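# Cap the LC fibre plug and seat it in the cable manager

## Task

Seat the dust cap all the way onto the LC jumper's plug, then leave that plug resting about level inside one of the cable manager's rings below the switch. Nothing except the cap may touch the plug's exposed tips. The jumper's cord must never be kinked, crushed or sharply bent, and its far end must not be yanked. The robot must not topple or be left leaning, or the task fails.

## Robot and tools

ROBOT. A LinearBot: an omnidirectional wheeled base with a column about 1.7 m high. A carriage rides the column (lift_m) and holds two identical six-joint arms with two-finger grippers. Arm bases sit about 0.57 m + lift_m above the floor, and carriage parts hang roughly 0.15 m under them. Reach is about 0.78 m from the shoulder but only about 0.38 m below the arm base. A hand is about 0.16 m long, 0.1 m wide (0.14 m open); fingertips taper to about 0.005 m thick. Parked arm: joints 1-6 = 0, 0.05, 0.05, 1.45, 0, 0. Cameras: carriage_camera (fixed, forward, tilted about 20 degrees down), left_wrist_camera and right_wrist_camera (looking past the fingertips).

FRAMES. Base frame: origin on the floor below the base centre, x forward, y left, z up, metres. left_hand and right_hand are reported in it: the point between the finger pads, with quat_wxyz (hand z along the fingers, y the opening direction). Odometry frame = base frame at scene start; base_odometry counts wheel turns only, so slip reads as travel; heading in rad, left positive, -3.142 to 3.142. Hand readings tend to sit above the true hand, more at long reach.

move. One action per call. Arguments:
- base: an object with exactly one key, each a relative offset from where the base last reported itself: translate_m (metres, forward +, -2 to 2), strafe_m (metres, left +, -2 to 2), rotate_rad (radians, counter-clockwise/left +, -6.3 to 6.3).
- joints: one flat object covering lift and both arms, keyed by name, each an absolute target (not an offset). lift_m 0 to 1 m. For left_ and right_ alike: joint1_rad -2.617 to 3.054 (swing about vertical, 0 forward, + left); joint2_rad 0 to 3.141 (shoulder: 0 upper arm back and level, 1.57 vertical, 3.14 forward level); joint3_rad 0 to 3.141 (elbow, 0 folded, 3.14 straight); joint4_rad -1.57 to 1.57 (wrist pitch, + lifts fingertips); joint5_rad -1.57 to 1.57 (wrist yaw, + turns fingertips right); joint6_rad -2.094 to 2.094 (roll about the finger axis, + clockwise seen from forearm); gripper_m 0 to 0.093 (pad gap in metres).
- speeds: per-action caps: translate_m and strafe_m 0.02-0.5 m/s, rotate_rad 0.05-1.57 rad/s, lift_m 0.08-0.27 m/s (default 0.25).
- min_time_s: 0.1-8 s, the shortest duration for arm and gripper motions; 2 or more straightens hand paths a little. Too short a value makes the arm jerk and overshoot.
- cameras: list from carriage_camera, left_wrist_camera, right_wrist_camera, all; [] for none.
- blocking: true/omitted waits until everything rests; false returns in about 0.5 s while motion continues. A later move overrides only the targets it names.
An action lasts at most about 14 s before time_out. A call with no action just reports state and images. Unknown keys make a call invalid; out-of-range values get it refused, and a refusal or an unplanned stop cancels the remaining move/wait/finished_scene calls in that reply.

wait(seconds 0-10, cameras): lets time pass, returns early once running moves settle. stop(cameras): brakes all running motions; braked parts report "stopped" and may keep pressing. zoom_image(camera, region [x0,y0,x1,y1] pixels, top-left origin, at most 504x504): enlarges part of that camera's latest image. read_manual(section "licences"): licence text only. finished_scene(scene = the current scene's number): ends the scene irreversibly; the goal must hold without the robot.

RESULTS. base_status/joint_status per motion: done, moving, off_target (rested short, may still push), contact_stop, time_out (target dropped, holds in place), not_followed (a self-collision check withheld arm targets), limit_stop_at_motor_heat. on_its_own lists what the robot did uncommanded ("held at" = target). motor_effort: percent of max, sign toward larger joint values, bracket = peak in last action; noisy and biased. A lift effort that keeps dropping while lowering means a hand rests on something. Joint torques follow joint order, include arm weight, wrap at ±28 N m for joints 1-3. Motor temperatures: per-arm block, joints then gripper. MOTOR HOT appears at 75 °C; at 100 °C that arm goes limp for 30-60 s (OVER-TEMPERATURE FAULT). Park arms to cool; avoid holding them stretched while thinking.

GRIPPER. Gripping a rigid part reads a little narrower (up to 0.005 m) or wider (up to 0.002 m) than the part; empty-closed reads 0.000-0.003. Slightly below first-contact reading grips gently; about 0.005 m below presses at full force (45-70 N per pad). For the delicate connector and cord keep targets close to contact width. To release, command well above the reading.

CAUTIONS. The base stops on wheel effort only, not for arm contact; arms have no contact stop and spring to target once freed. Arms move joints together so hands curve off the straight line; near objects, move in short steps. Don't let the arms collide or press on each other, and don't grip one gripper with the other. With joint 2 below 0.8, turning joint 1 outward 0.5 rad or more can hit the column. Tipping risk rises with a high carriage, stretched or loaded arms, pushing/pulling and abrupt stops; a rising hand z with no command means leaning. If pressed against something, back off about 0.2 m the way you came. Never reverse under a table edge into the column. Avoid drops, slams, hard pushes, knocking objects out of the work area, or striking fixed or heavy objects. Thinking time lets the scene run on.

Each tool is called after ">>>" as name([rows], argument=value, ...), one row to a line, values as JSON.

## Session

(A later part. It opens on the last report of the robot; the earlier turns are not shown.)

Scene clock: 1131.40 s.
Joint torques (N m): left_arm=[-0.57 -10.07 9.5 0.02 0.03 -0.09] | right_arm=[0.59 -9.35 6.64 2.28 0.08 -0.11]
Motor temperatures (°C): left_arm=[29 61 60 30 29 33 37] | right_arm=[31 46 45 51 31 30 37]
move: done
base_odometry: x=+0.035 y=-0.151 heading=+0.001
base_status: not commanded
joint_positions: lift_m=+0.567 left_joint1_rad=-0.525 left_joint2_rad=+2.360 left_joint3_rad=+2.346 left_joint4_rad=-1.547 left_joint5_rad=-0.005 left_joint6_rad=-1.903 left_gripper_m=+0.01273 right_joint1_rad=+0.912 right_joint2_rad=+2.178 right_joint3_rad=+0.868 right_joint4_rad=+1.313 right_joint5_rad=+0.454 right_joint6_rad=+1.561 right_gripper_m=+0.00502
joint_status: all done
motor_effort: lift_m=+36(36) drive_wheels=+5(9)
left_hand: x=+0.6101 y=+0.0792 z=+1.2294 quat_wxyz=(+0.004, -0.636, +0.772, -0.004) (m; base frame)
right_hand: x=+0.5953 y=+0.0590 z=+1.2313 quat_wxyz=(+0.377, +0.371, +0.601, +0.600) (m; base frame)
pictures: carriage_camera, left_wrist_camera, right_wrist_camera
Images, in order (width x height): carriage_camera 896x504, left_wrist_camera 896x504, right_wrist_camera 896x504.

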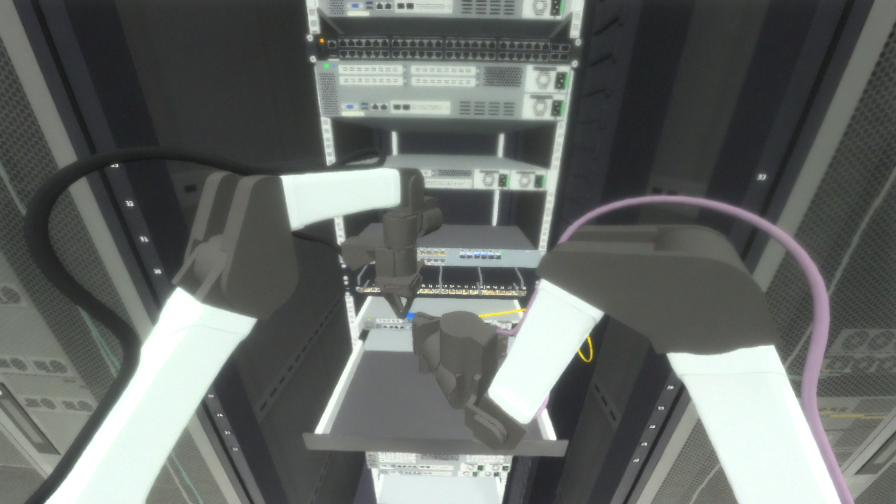

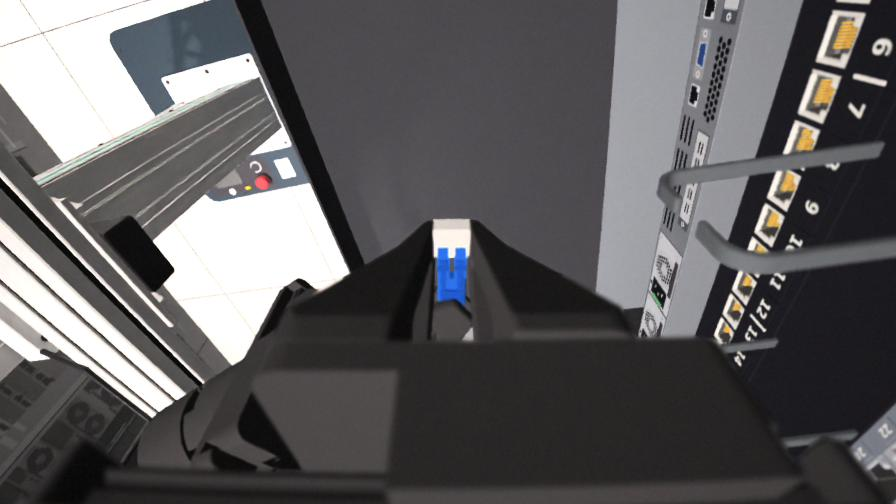

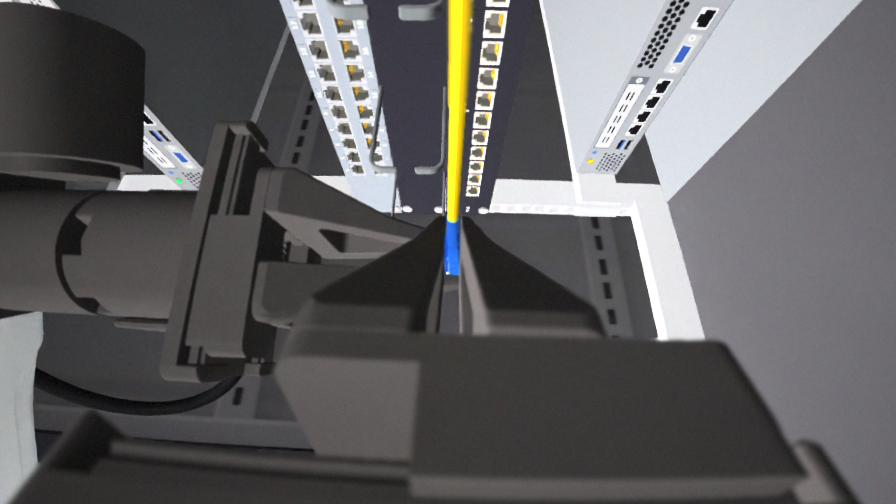

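>>> move(joints={"right_joint1_rad": 0.9229, "right_joint2_rad": 2.2039, "right_joint3_rad": 0.9071, "right_joint4_rad": 1.2826, "right_joint5_rad": 0.4667, "right_joint6_rad": 1.57}, min_time_s=1, cameras=["left_wrist_camera", "carriage_camera", "right_wrist_camera"])

>>> zoom_image(camera="left_wrist_camera", region=[430, 240, 474, 284])

>>> zoom_image(camera="right_wrist_camera", region=[430, 250, 475, 295])

>>> zoom_image(camera="carriage_camera", region=[390, 300, 430, 340])

Scene clock: 1145.43 s.
Joint torques (N m): left_arm=[-0.59 -10.07 9.48 0.02 0.15 -0.1] | right_arm=[0.62 -9.39 6.86 2.24 0.01 -0.11]
Motor temperatures (°C): left_arm=[29 61 60 30 29 33 37] | right_arm=[31 47 44 51 31 30 37]
move: done
base_odometry: x=+0.035 y=-0.151 heading=+0.001
base_status: not commanded
joint_positions: lift_m=+0.567 left_joint1_rad=-0.525 left_joint2_rad=+2.360 left_joint3_rad=+2.346 left_joint4_rad=-1.547 left_joint5_rad=-0.020 left_joint6_rad=-1.903 left_gripper_m=+0.01273 right_joint1_rad=+0.916 right_joint2_rad=+2.185 right_joint3_rad=+0.883 right_joint4_rad=+1.305 right_joint5_rad=+0.466 right_joint6_rad=+1.561 right_gripper_m=+0.00502
joint_status: all done
motor_effort: lift_m=+36(36) drive_wheels=+3(5)
left_hand: x=+0.6114 y=+0.0815 z=+1.2295 quat_wxyz=(+0.011, -0.636, +0.772, -0.001) (m; base frame)
right_hand: x=+0.5966 y=+0.0616 z=+1.2312 quat_wxyz=(+0.379, +0.373, +0.600, +0.598) (m; base frame)
pictures: carriage_camera, left_wrist_camera, right_wrist_camera
Images, in order (width x height): carriage_camera 896x504, left_wrist_camera 896x504, right_wrist_camera 896x504.

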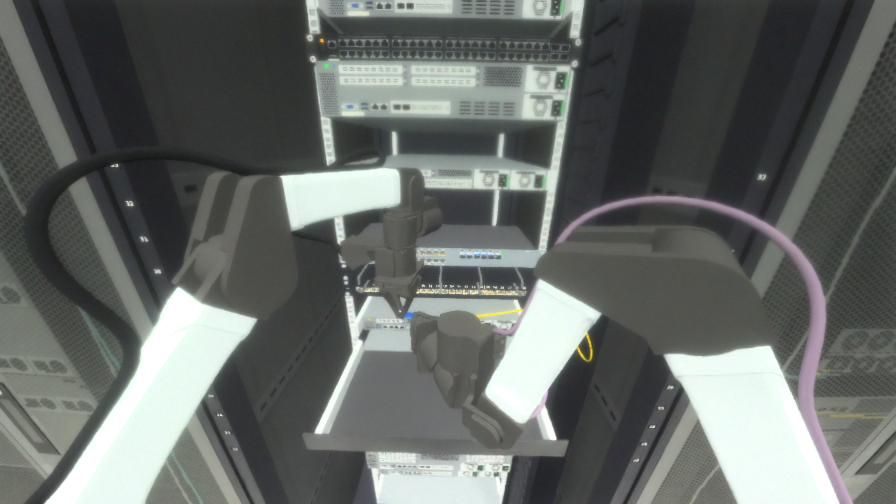

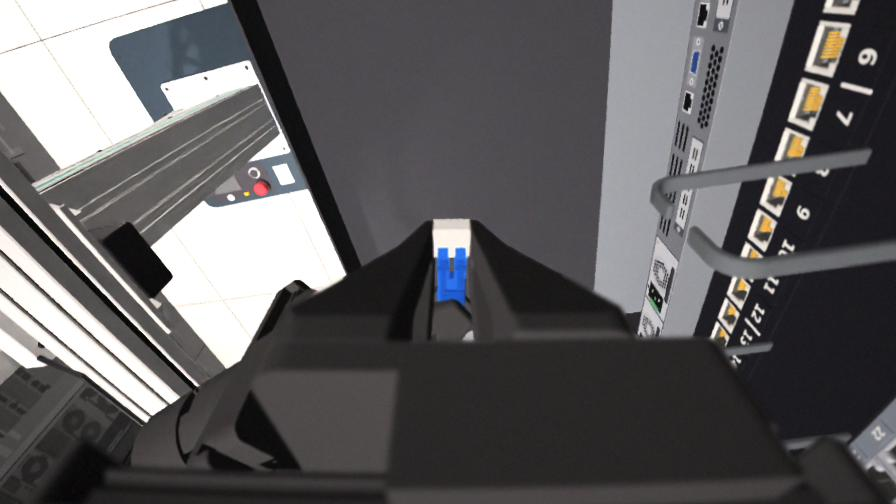

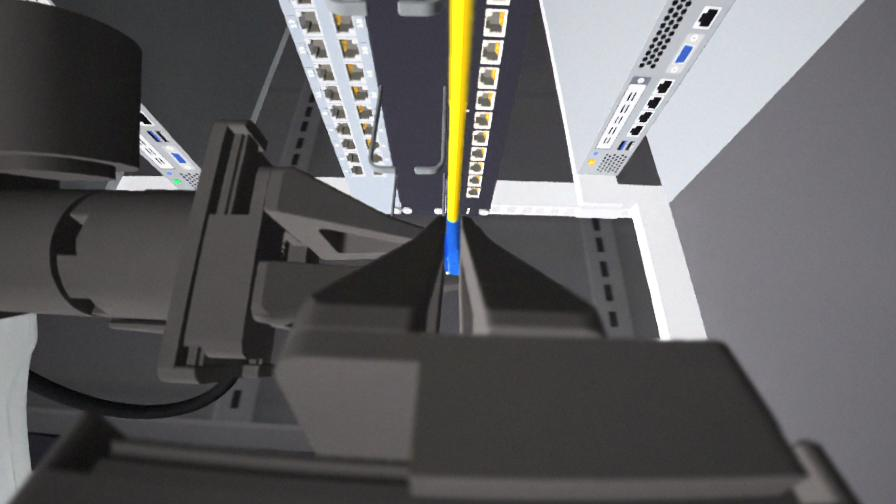

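Scaled by 11.455 from the camera's 896x504 image, which has a finer 1280x720 frame.

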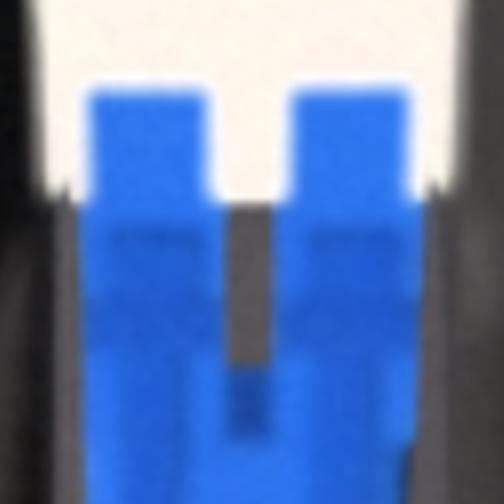

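Scaled by 11.200 from the camera's 896x504 image, which has a finer 1280x720 frame.

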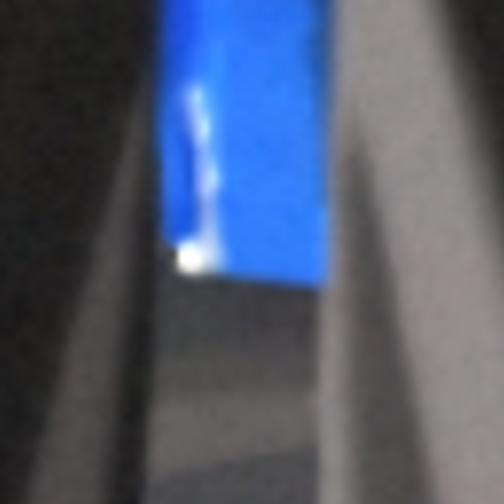

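Scaled by 12.600 from the camera's 896x504 image, which has a finer 1280x720 frame.

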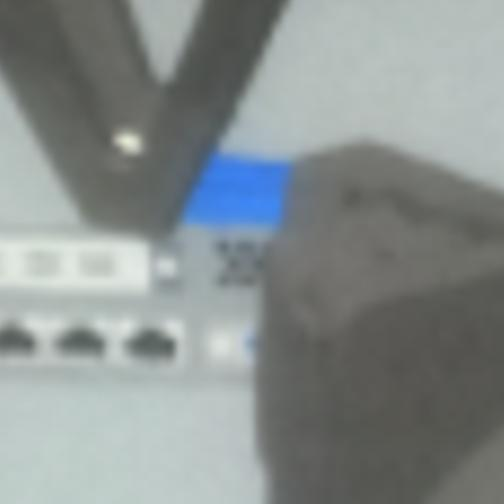

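>>> move(joints={"right_joint1_rad": 0.9290, "right_joint2_rad": 2.2146, "right_joint3_rad": 0.9311, "right_joint4_rad": 1.270, "right_joint5_rad": 0.458, "right_joint6_rad": 1.57, "left_joint1_rad": -0.537, "left_joint5_rad": 0.035}, min_time_s=1.5, cameras=["left_wrist_camera", "carriage_camera", "right_wrist_camera"])

>>> zoom_image(camera="left_wrist_camera", region=[430, 240, 474, 284])

>>> zoom_image(camera="right_wrist_camera", region=[430, 250, 475, 295])

>>> zoom_image(camera="carriage_camera", region=[390, 300, 430, 340])

Scene clock: 1159.30 s.
Joint torques (N m): left_arm=[-0.9 -10.1 9.51 0.03 0.55 -0.08] | right_arm=[0.81 -9.36 7.49 2.17 -0.15 -0.11]
Motor temperatures (°C): left_arm=[29 62 60 30 29 33 37] | right_arm=[31 48 45 52 31 30 37]
move: off_target
base_odometry: x=+0.035 y=-0.151 heading=+0.001
base_status: not commanded
joint_positions: lift_m=+0.567 left_joint1_rad=-0.525 left_joint2_rad=+2.360 left_joint3_rad=+2.346 left_joint4_rad=-1.547 left_joint5_rad=-0.029 left_joint6_rad=-1.903 left_gripper_m=+0.01273 right_joint1_rad=+0.920 right_joint2_rad=+2.195 right_joint3_rad=+0.901 right_joint4_rad=+1.299 right_joint5_rad=+0.473 right_joint6_rad=+1.561 right_gripper_m=+0.00502
joint_status: left_joint5_rad off_target (ended at -0.029, target +0.035); the others done
motor_effort: lift_m=+36(36) drive_wheels=+4(6)
left_hand: x=+0.6121 y=+0.0828 z=+1.2295 quat_wxyz=(+0.015, -0.636, +0.772, +0.000) (m; base frame)
right_hand: x=+0.5979 y=+0.0651 z=+1.2312 quat_wxyz=(+0.380, +0.374, +0.598, +0.598) (m; base frame)
pictures: carriage_camera, left_wrist_camera, right_wrist_camera
Images, in order (width x height): carriage_camera 896x504, left_wrist_camera 896x504, right_wrist_camera 896x504.

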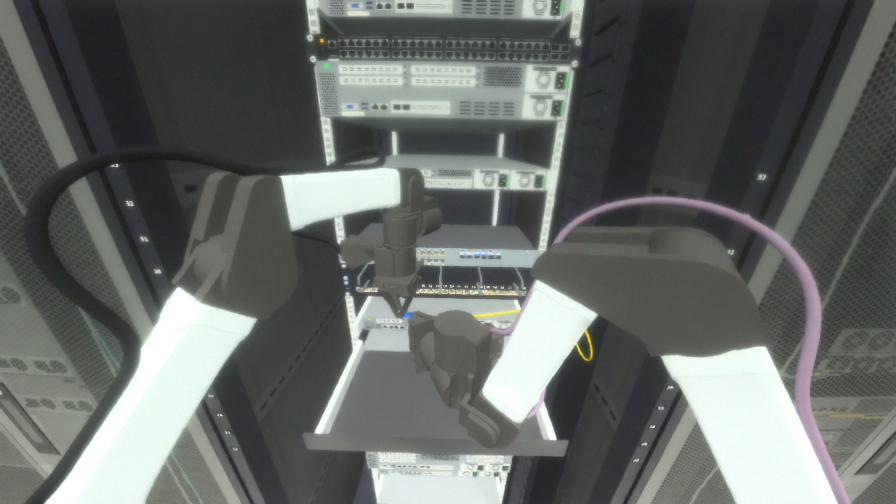

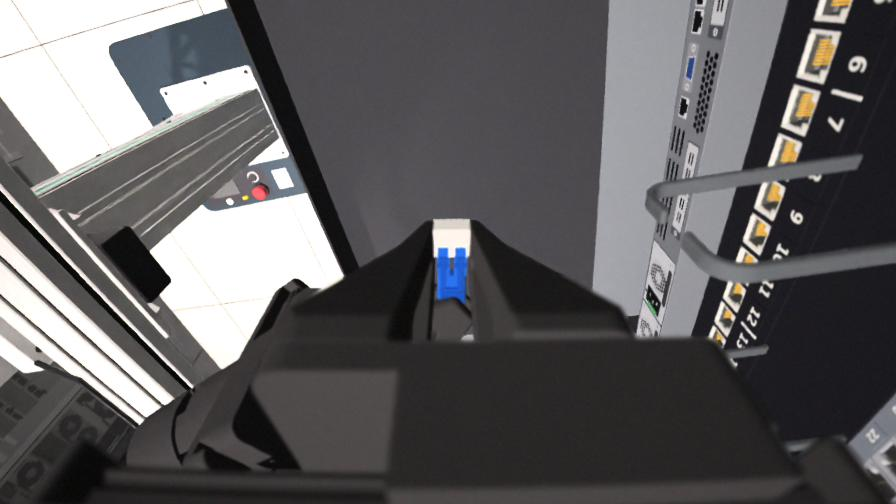

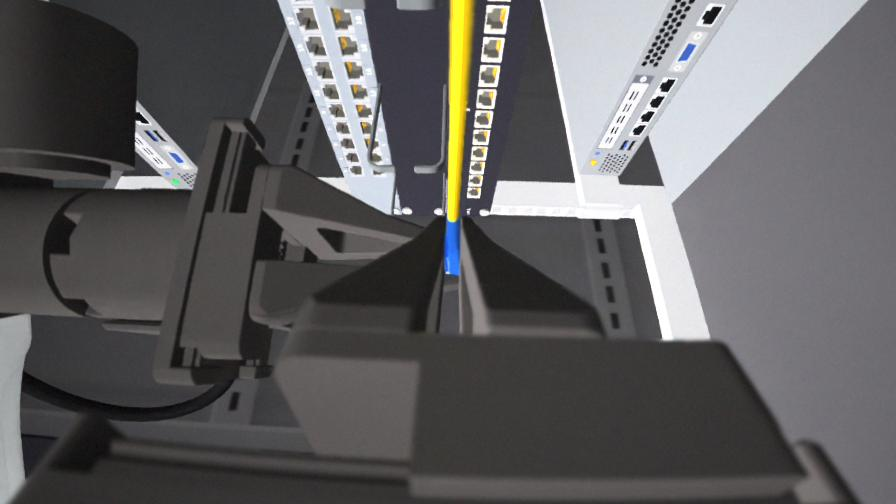

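Scaled by 11.455 from the camera's 896x504 image, which has a finer 1280x720 frame.

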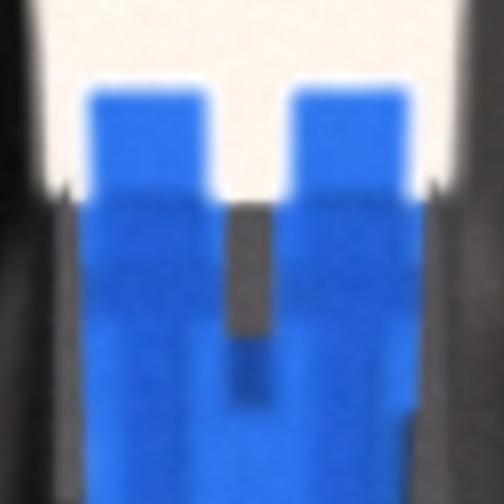

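Scaled by 11.200 from the camera's 896x504 image, which has a finer 1280x720 frame.

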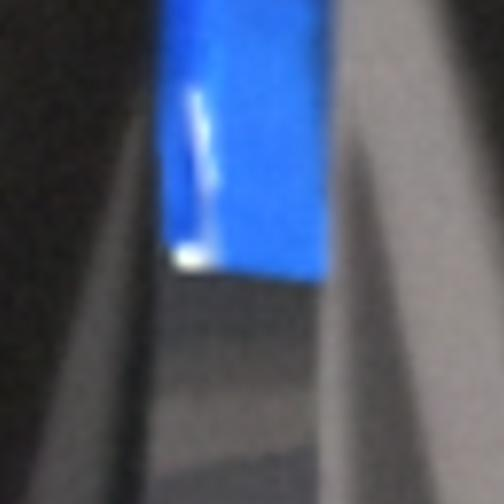

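Scaled by 12.600 from the camera's 896x504 image, which has a finer 1280x720 frame.

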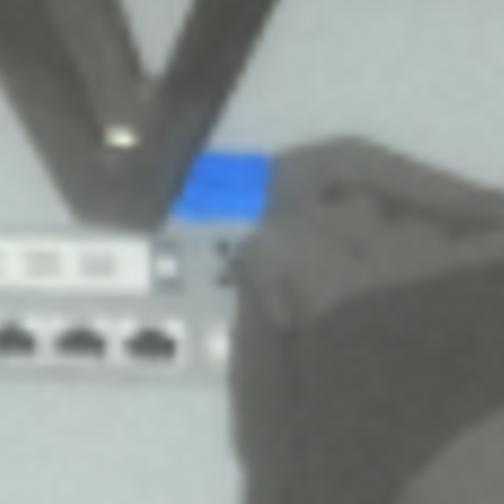

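>>> move(joints={"right_joint1_rad": 0.9325, "right_joint2_rad": 2.2234, "right_joint3_rad": 0.9507, "right_joint4_rad": 1.2593, "right_joint5_rad": 0.455, "right_joint6_rad": 1.57, "left_joint1_rad": -0.537, "left_joint5_rad": 0.07}, min_time_s=1.5, cameras=["left_wrist_camera", "carriage_camera", "right_wrist_camera"])

>>> zoom_image(camera="left_wrist_camera", region=[430, 240, 474, 284])

>>> zoom_image(camera="right_wrist_camera", region=[430, 250, 475, 295])

>>> zoom_image(camera="carriage_camera", region=[390, 300, 430, 340])

Scene clock: 1170.73 s.
Joint torques (N m): left_arm=[-1.37 -10.41 9.5 0.02 0.87 -0.09] | right_arm=[0.94 -9.48 7.79 2.18 -0.23 -0.11]
Motor temperatures (°C): left_arm=[29 62 60 30 29 33 37] | right_arm=[31 48 45 51 31 30 37]
move: off_target
base_odometry: x=+0.035 y=-0.151 heading=+0.001
base_status: not commanded
joint_positions: lift_m=+0.567 left_joint1_rad=-0.519 left_joint2_rad=+2.364 left_joint3_rad=+2.346 left_joint4_rad=-1.546 left_joint5_rad=-0.029 left_joint6_rad=-1.903 left_gripper_m=+0.01273 right_joint1_rad=+0.923 right_joint2_rad=+2.203 right_joint3_rad=+0.918 right_joint4_rad=+1.287 right_joint5_rad=+0.477 right_joint6_rad=+1.561 right_gripper_m=+0.00502
joint_status: left_joint5_rad off_target (ended at -0.029, target +0.070); the others done
motor_effort: lift_m=+36(36) drive_wheels=-2(6)
left_hand: x=+0.6135 y=+0.0850 z=+1.2280 quat_wxyz=(+0.015, -0.638, +0.770, +0.002) (m; base frame)
right_hand: x=+0.5996 y=+0.0683 z=+1.2300 quat_wxyz=(+0.380, +0.374, +0.599, +0.597) (m; base frame)
pictures: carriage_camera, left_wrist_camera, right_wrist_camera
Images, in order (width x height): carriage_camera 896x504, left_wrist_camera 896x504, right_wrist_camera 896x504.

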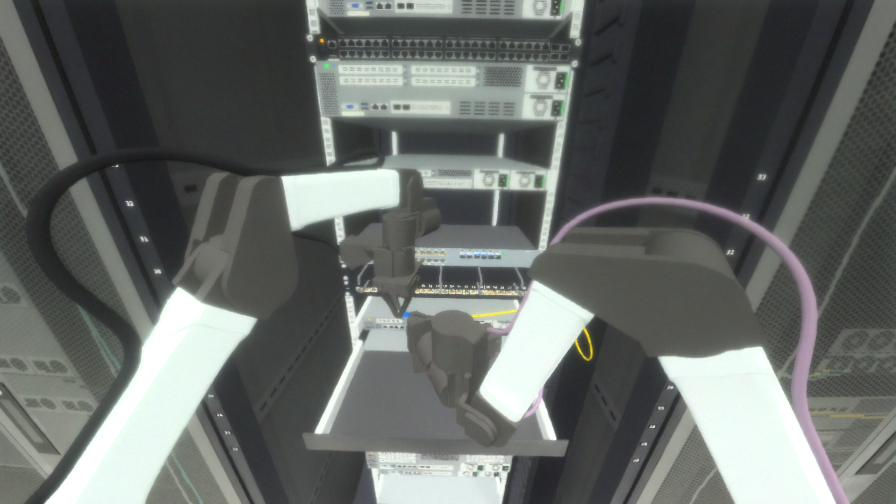

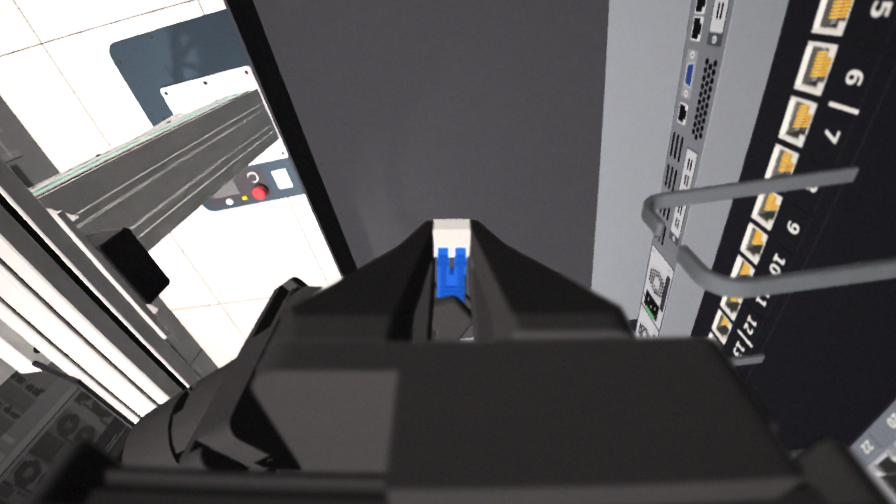

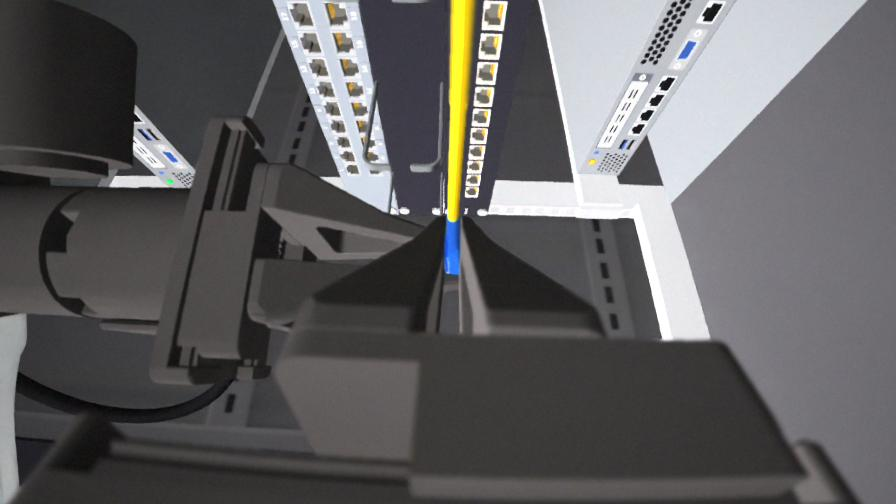

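Scaled by 11.455 from the camera's 896x504 image, which has a finer 1280x720 frame.

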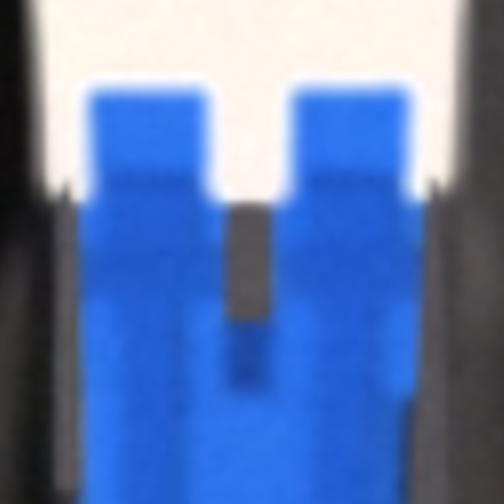

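Scaled by 11.200 from the camera's 896x504 image, which has a finer 1280x720 frame.

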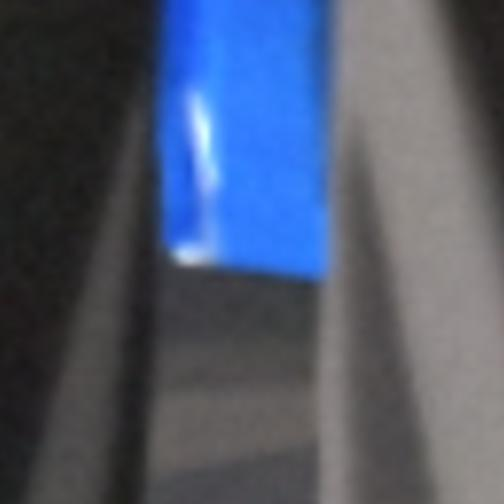

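Scaled by 12.600 from the camera's 896x504 image, which has a finer 1280x720 frame.

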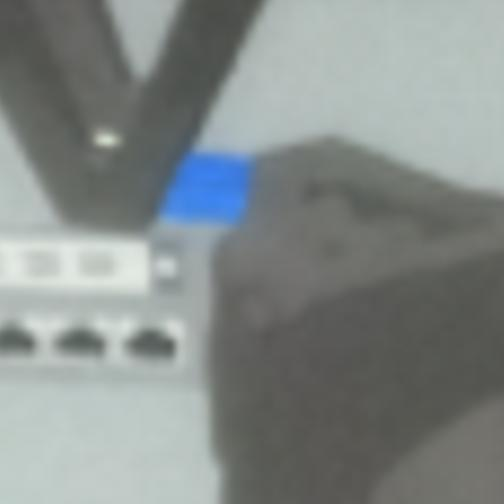

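>>> move(joints={"right_joint1_rad": 0.938, "right_joint2_rad": 2.2315, "right_joint3_rad": 0.970, "right_joint4_rad": 1.250, "right_joint5_rad": 0.445, "right_joint6_rad": 1.57, "left_joint1_rad": -0.545, "left_joint5_rad": 0.12}, min_time_s=1.5, cameras=["left_wrist_camera", "carriage_camera", "right_wrist_camera"])

>>> zoom_image(camera="left_wrist_camera", region=[430, 240, 474, 284])

>>> zoom_image(camera="carriage_camera", region=[390, 300, 430, 340])

Scene clock: 1182.10 s.
Joint torques (N m): left_arm=[-2.3 -10.41 9.51 0 1.3 -0.09] | right_arm=[1.29 -9.46 8.35 2.12 -0.43 -0.11]
Motor temperatures (°C): left_arm=[29 62 60 30 30 33 37] | right_arm=[31 48 45 51 31 30 37]
move: off_target
base_odometry: x=+0.035 y=-0.151 heading=+0.001
base_status: not commanded
joint_positions: lift_m=+0.567 left_joint1_rad=-0.516 left_joint2_rad=+2.364 left_joint3_rad=+2.346 left_joint4_rad=-1.544 left_joint5_rad=-0.026 left_joint6_rad=-1.903 left_gripper_m=+0.01273 right_joint1_rad=+0.925 right_joint2_rad=+2.211 right_joint3_rad=+0.931 right_joint4_rad=+1.282 right_joint5_rad=+0.487 right_joint6_rad=+1.561 right_gripper_m=+0.00502
joint_status: left_joint1_rad off_target (ended at -0.516, target -0.545); left_joint5_rad off_target (ended at -0.026, target +0.120); right_joint5_rad off_target (ended at +0.487, target +0.445); the others done
motor_effort: lift_m=+36(36) drive_wheels=+0(8)
left_hand: x=+0.6146 y=+0.0856 z=+1.2280 quat_wxyz=(+0.014, -0.639, +0.769, +0.000) (m; base frame)
right_hand: x=+0.6011 y=+0.0699 z=+1.2299 quat_wxyz=(+0.382, +0.376, +0.598, +0.596) (m; base frame)
pictures: carriage_camera, left_wrist_camera, right_wrist_camera
Images, in order (width x height): carriage_camera 896x504, left_wrist_camera 896x504, right_wrist_camera 896x504.

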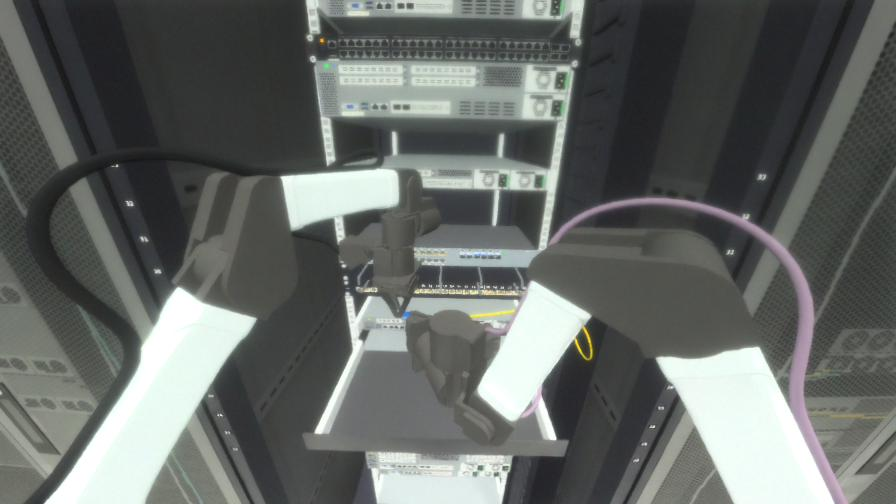

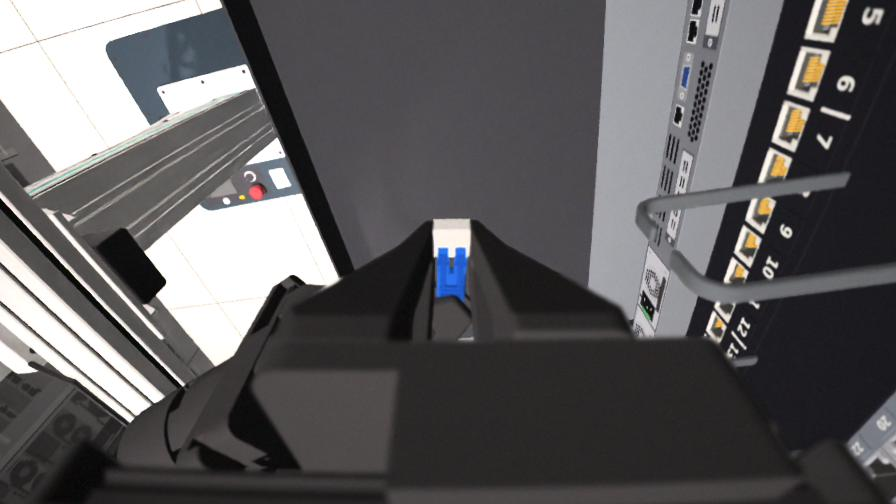

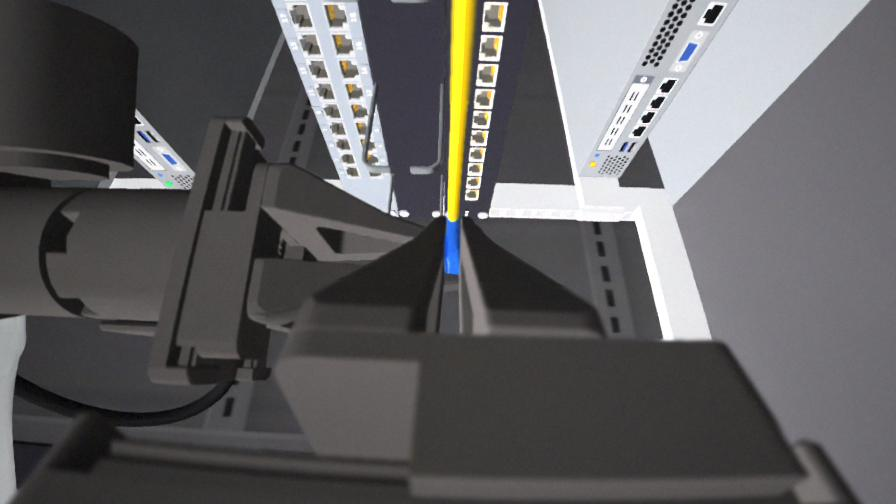

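Scaled by 11.455 from the camera's 896x504 image, which has a finer 1280x720 frame.

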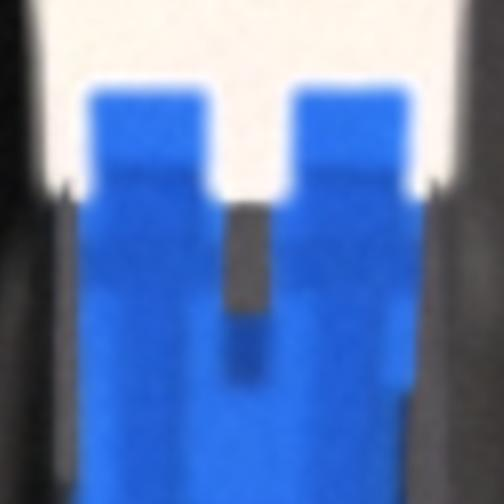

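Scaled by 12.600 from the camera's 896x504 image, which has a finer 1280x720 frame.

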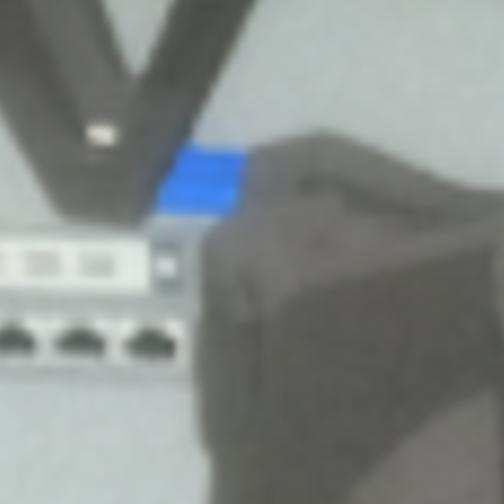

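>>> move(joints={"right_joint1_rad": 0.942, "right_joint2_rad": 2.237, "right_joint3_rad": 0.983, "right_joint4_rad": 1.244, "right_joint5_rad": 0.385, "right_joint6_rad": 1.57, "left_joint1_rad": -0.55, "left_joint5_rad": 0.18}, min_time_s=1.5, cameras=["left_wrist_camera", "carriage_camera"])

>>> zoom_image(camera="left_wrist_camera", region=[430, 240, 474, 284])

>>> zoom_image(camera="left_wrist_camera", region=[412, 215, 492, 335])

>>> zoom_image(camera="carriage_camera", region=[390, 300, 430, 340])

Scene clock: 1197.57 s.
Joint torques (N m): left_arm=[-3.29 -10.37 9.51 -0.01 1.73 -0.09] | right_arm=[1.66 -9.37 8.92 2.08 -1.01 -0.11]
Motor temperatures (°C): left_arm=[30 63 60 30 31 33 37] | right_arm=[31 47 46 51 32 30 37]
move: off_target
base_odometry: x=+0.035 y=-0.151 heading=+0.001
base_status: not commanded
joint_positions: lift_m=+0.567 left_joint1_rad=-0.508 left_joint2_rad=+2.364 left_joint3_rad=+2.346 left_joint4_rad=-1.543 left_joint5_rad=-0.011 left_joint6_rad=-1.903 left_gripper_m=+0.01273 right_joint1_rad=+0.925 right_joint2_rad=+2.214 right_joint3_rad=+0.938 right_joint4_rad=+1.280 right_joint5_rad=+0.481 right_joint6_rad=+1.562 right_gripper_m=+0.00502
joint_status: left_joint1_rad off_target (ended at -0.508, target -0.550); left_joint5_rad off_target (ended at -0.011, target +0.180); right_joint5_rad off_target (ended at +0.481, target +0.385); the others done
motor_effort: lift_m=+36(36) drive_wheels=+2(6)
left_hand: x=+0.6150 y=+0.0863 z=+1.2280 quat_wxyz=(+0.007, -0.642, +0.767, -0.003) (m; base frame)
right_hand: x=+0.6016 y=+0.0720 z=+1.2297 quat_wxyz=(+0.380, +0.375, +0.599, +0.597) (m; base frame)
pictures: carriage_camera, left_wrist_camera
Images, in order (width x height): carriage_camera 896x504, left_wrist_camera 896x504.

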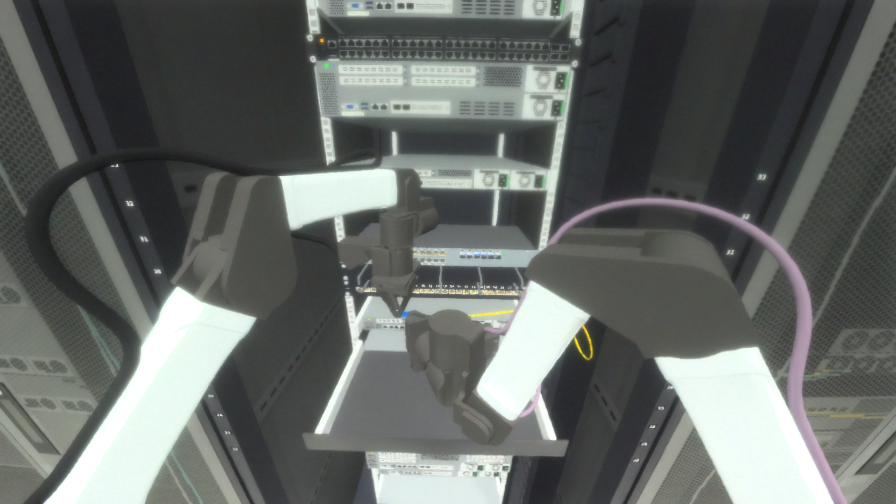

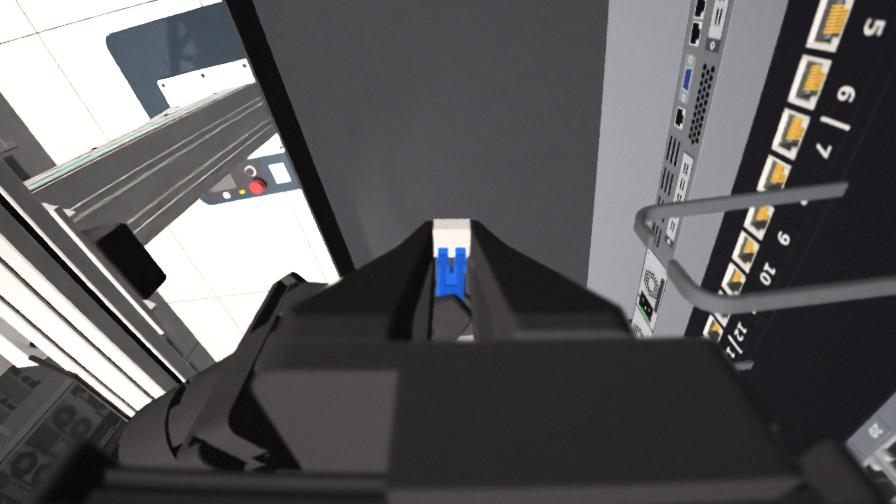

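Scaled by 11.455 from the camera's 896x504 image, which has a finer 1280x720 frame.

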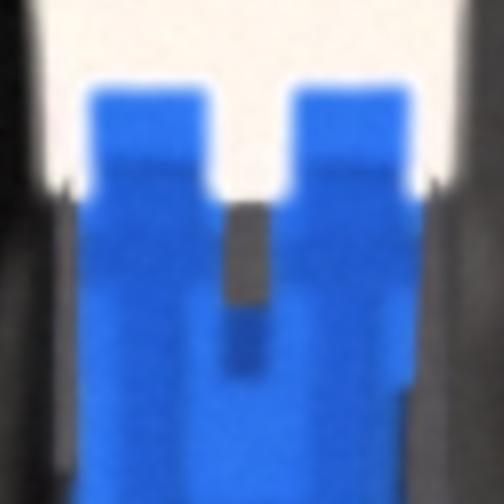

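Scaled by 4.200 from the camera's 896x504 image, which has a finer 1280x720 frame.

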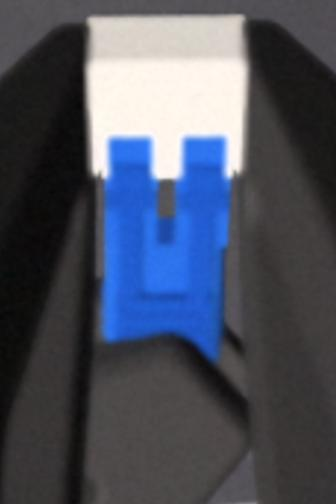

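Scaled by 12.600 from the camera's 896x504 image, which has a finer 1280x720 frame.

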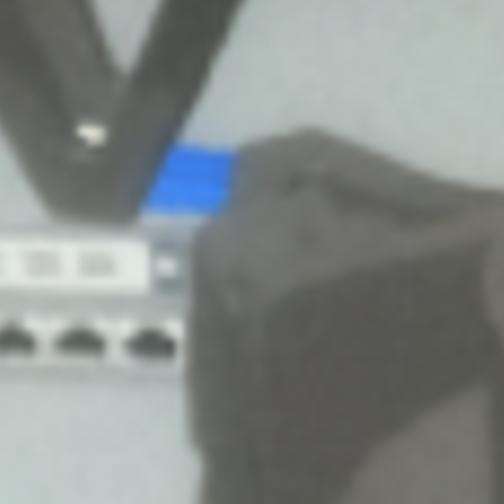

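>>> move(joints={"right_joint1_rad": 0.953, "right_joint2_rad": 2.245, "right_joint3_rad": 1.001, "right_joint4_rad": 1.234, "right_joint5_rad": 0.32, "right_joint6_rad": 1.57, "left_joint1_rad": -0.56, "left_joint5_rad": 0.24}, min_time_s=1.5, cameras=["left_wrist_camera", "carriage_camera"])

>>> zoom_image(camera="left_wrist_camera", region=[430, 240, 474, 284])

>>> zoom_image(camera="left_wrist_camera", region=[412, 215, 492, 335])

>>> zoom_image(camera="carriage_camera", region=[390, 300, 430, 340])

Scene clock: 1206.47 s.
Joint torques (N m): left_arm=[-4.67 -10.37 9.5 0.05 2.23 -0.09] | right_arm=[2.77 -9.29 9.69 1.98 -1.5 -0.13]
Motor temperatures (°C): left_arm=[30 63 60 30 33 33 37] | right_arm=[31 47 47 51 32 30 37]
move: off_target
base_odometry: x=+0.035 y=-0.151 heading=+0.001
base_status: not commanded
joint_positions: lift_m=+0.567 left_joint1_rad=-0.501 left_joint2_rad=+2.364 left_joint3_rad=+2.346 left_joint4_rad=-1.551 left_joint5_rad=-0.007 left_joint6_rad=-1.903 left_gripper_m=+0.01273 right_joint1_rad=+0.925 right_joint2_rad=+2.221 right_joint3_rad=+0.947 right_joint4_rad=+1.279 right_joint5_rad=+0.462 right_joint6_rad=+1.562 right_gripper_m=+0.00502
joint_status: left_joint1_rad off_target (ended at -0.502, target -0.560); left_joint5_rad off_target (ended at -0.007, target +0.240); right_joint1_rad off_target (ended at +0.925, target +0.953); right_joint4_rad off_target (ended at +1.279, target +1.234); right_joint5_rad off_target (ended at +0.462, target +0.320); the others done
motor_effort: lift_m=+36(36) drive_wheels=+1(5)
left_hand: x=+0.6146 y=+0.0894 z=+1.2279 quat_wxyz=(+0.004, -0.645, +0.764, +0.000) (m; base frame)
right_hand: x=+0.6013 y=+0.0766 z=+1.2297 quat_wxyz=(+0.375, +0.369, +0.601, +0.602) (m; base frame)
pictures: carriage_camera, left_wrist_camera
Images, in order (width x height): carriage_camera 896x504, left_wrist_camera 896x504.

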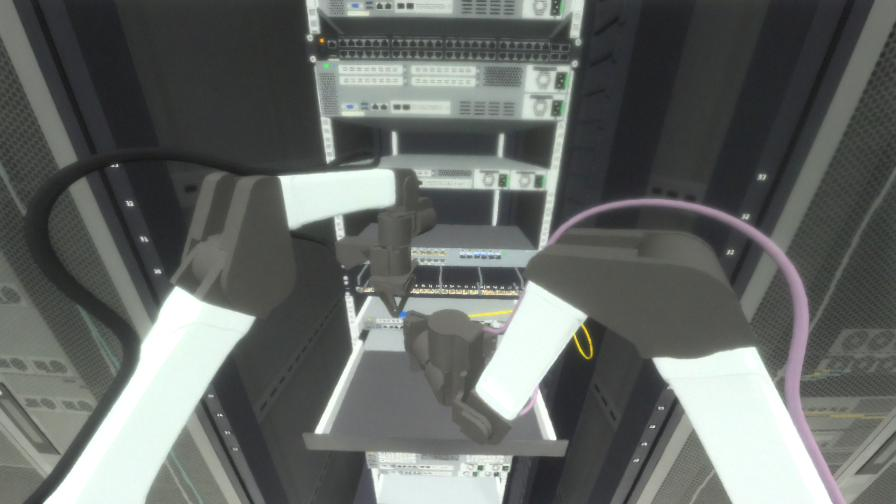

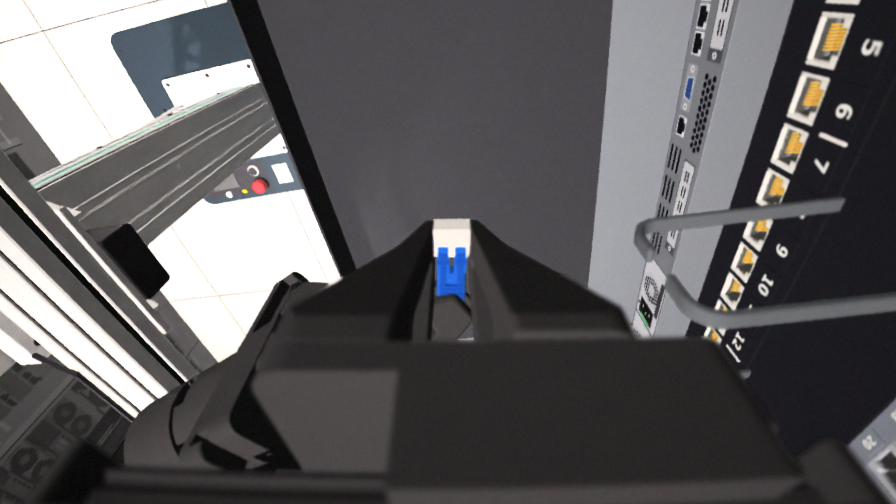

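Scaled by 11.455 from the camera's 896x504 image, which has a finer 1280x720 frame.

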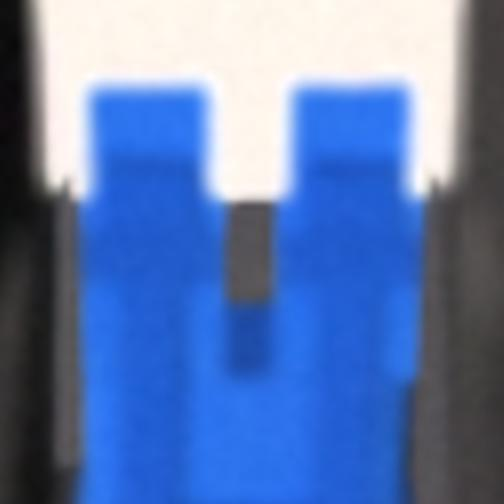

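Scaled by 4.200 from the camera's 896x504 image, which has a finer 1280x720 frame.

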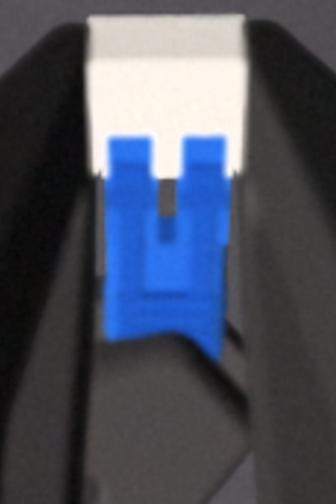

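Scaled by 12.600 from the camera's 896x504 image, which has a finer 1280x720 frame.

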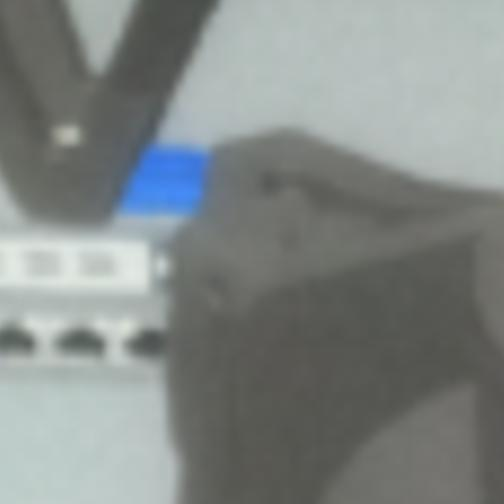

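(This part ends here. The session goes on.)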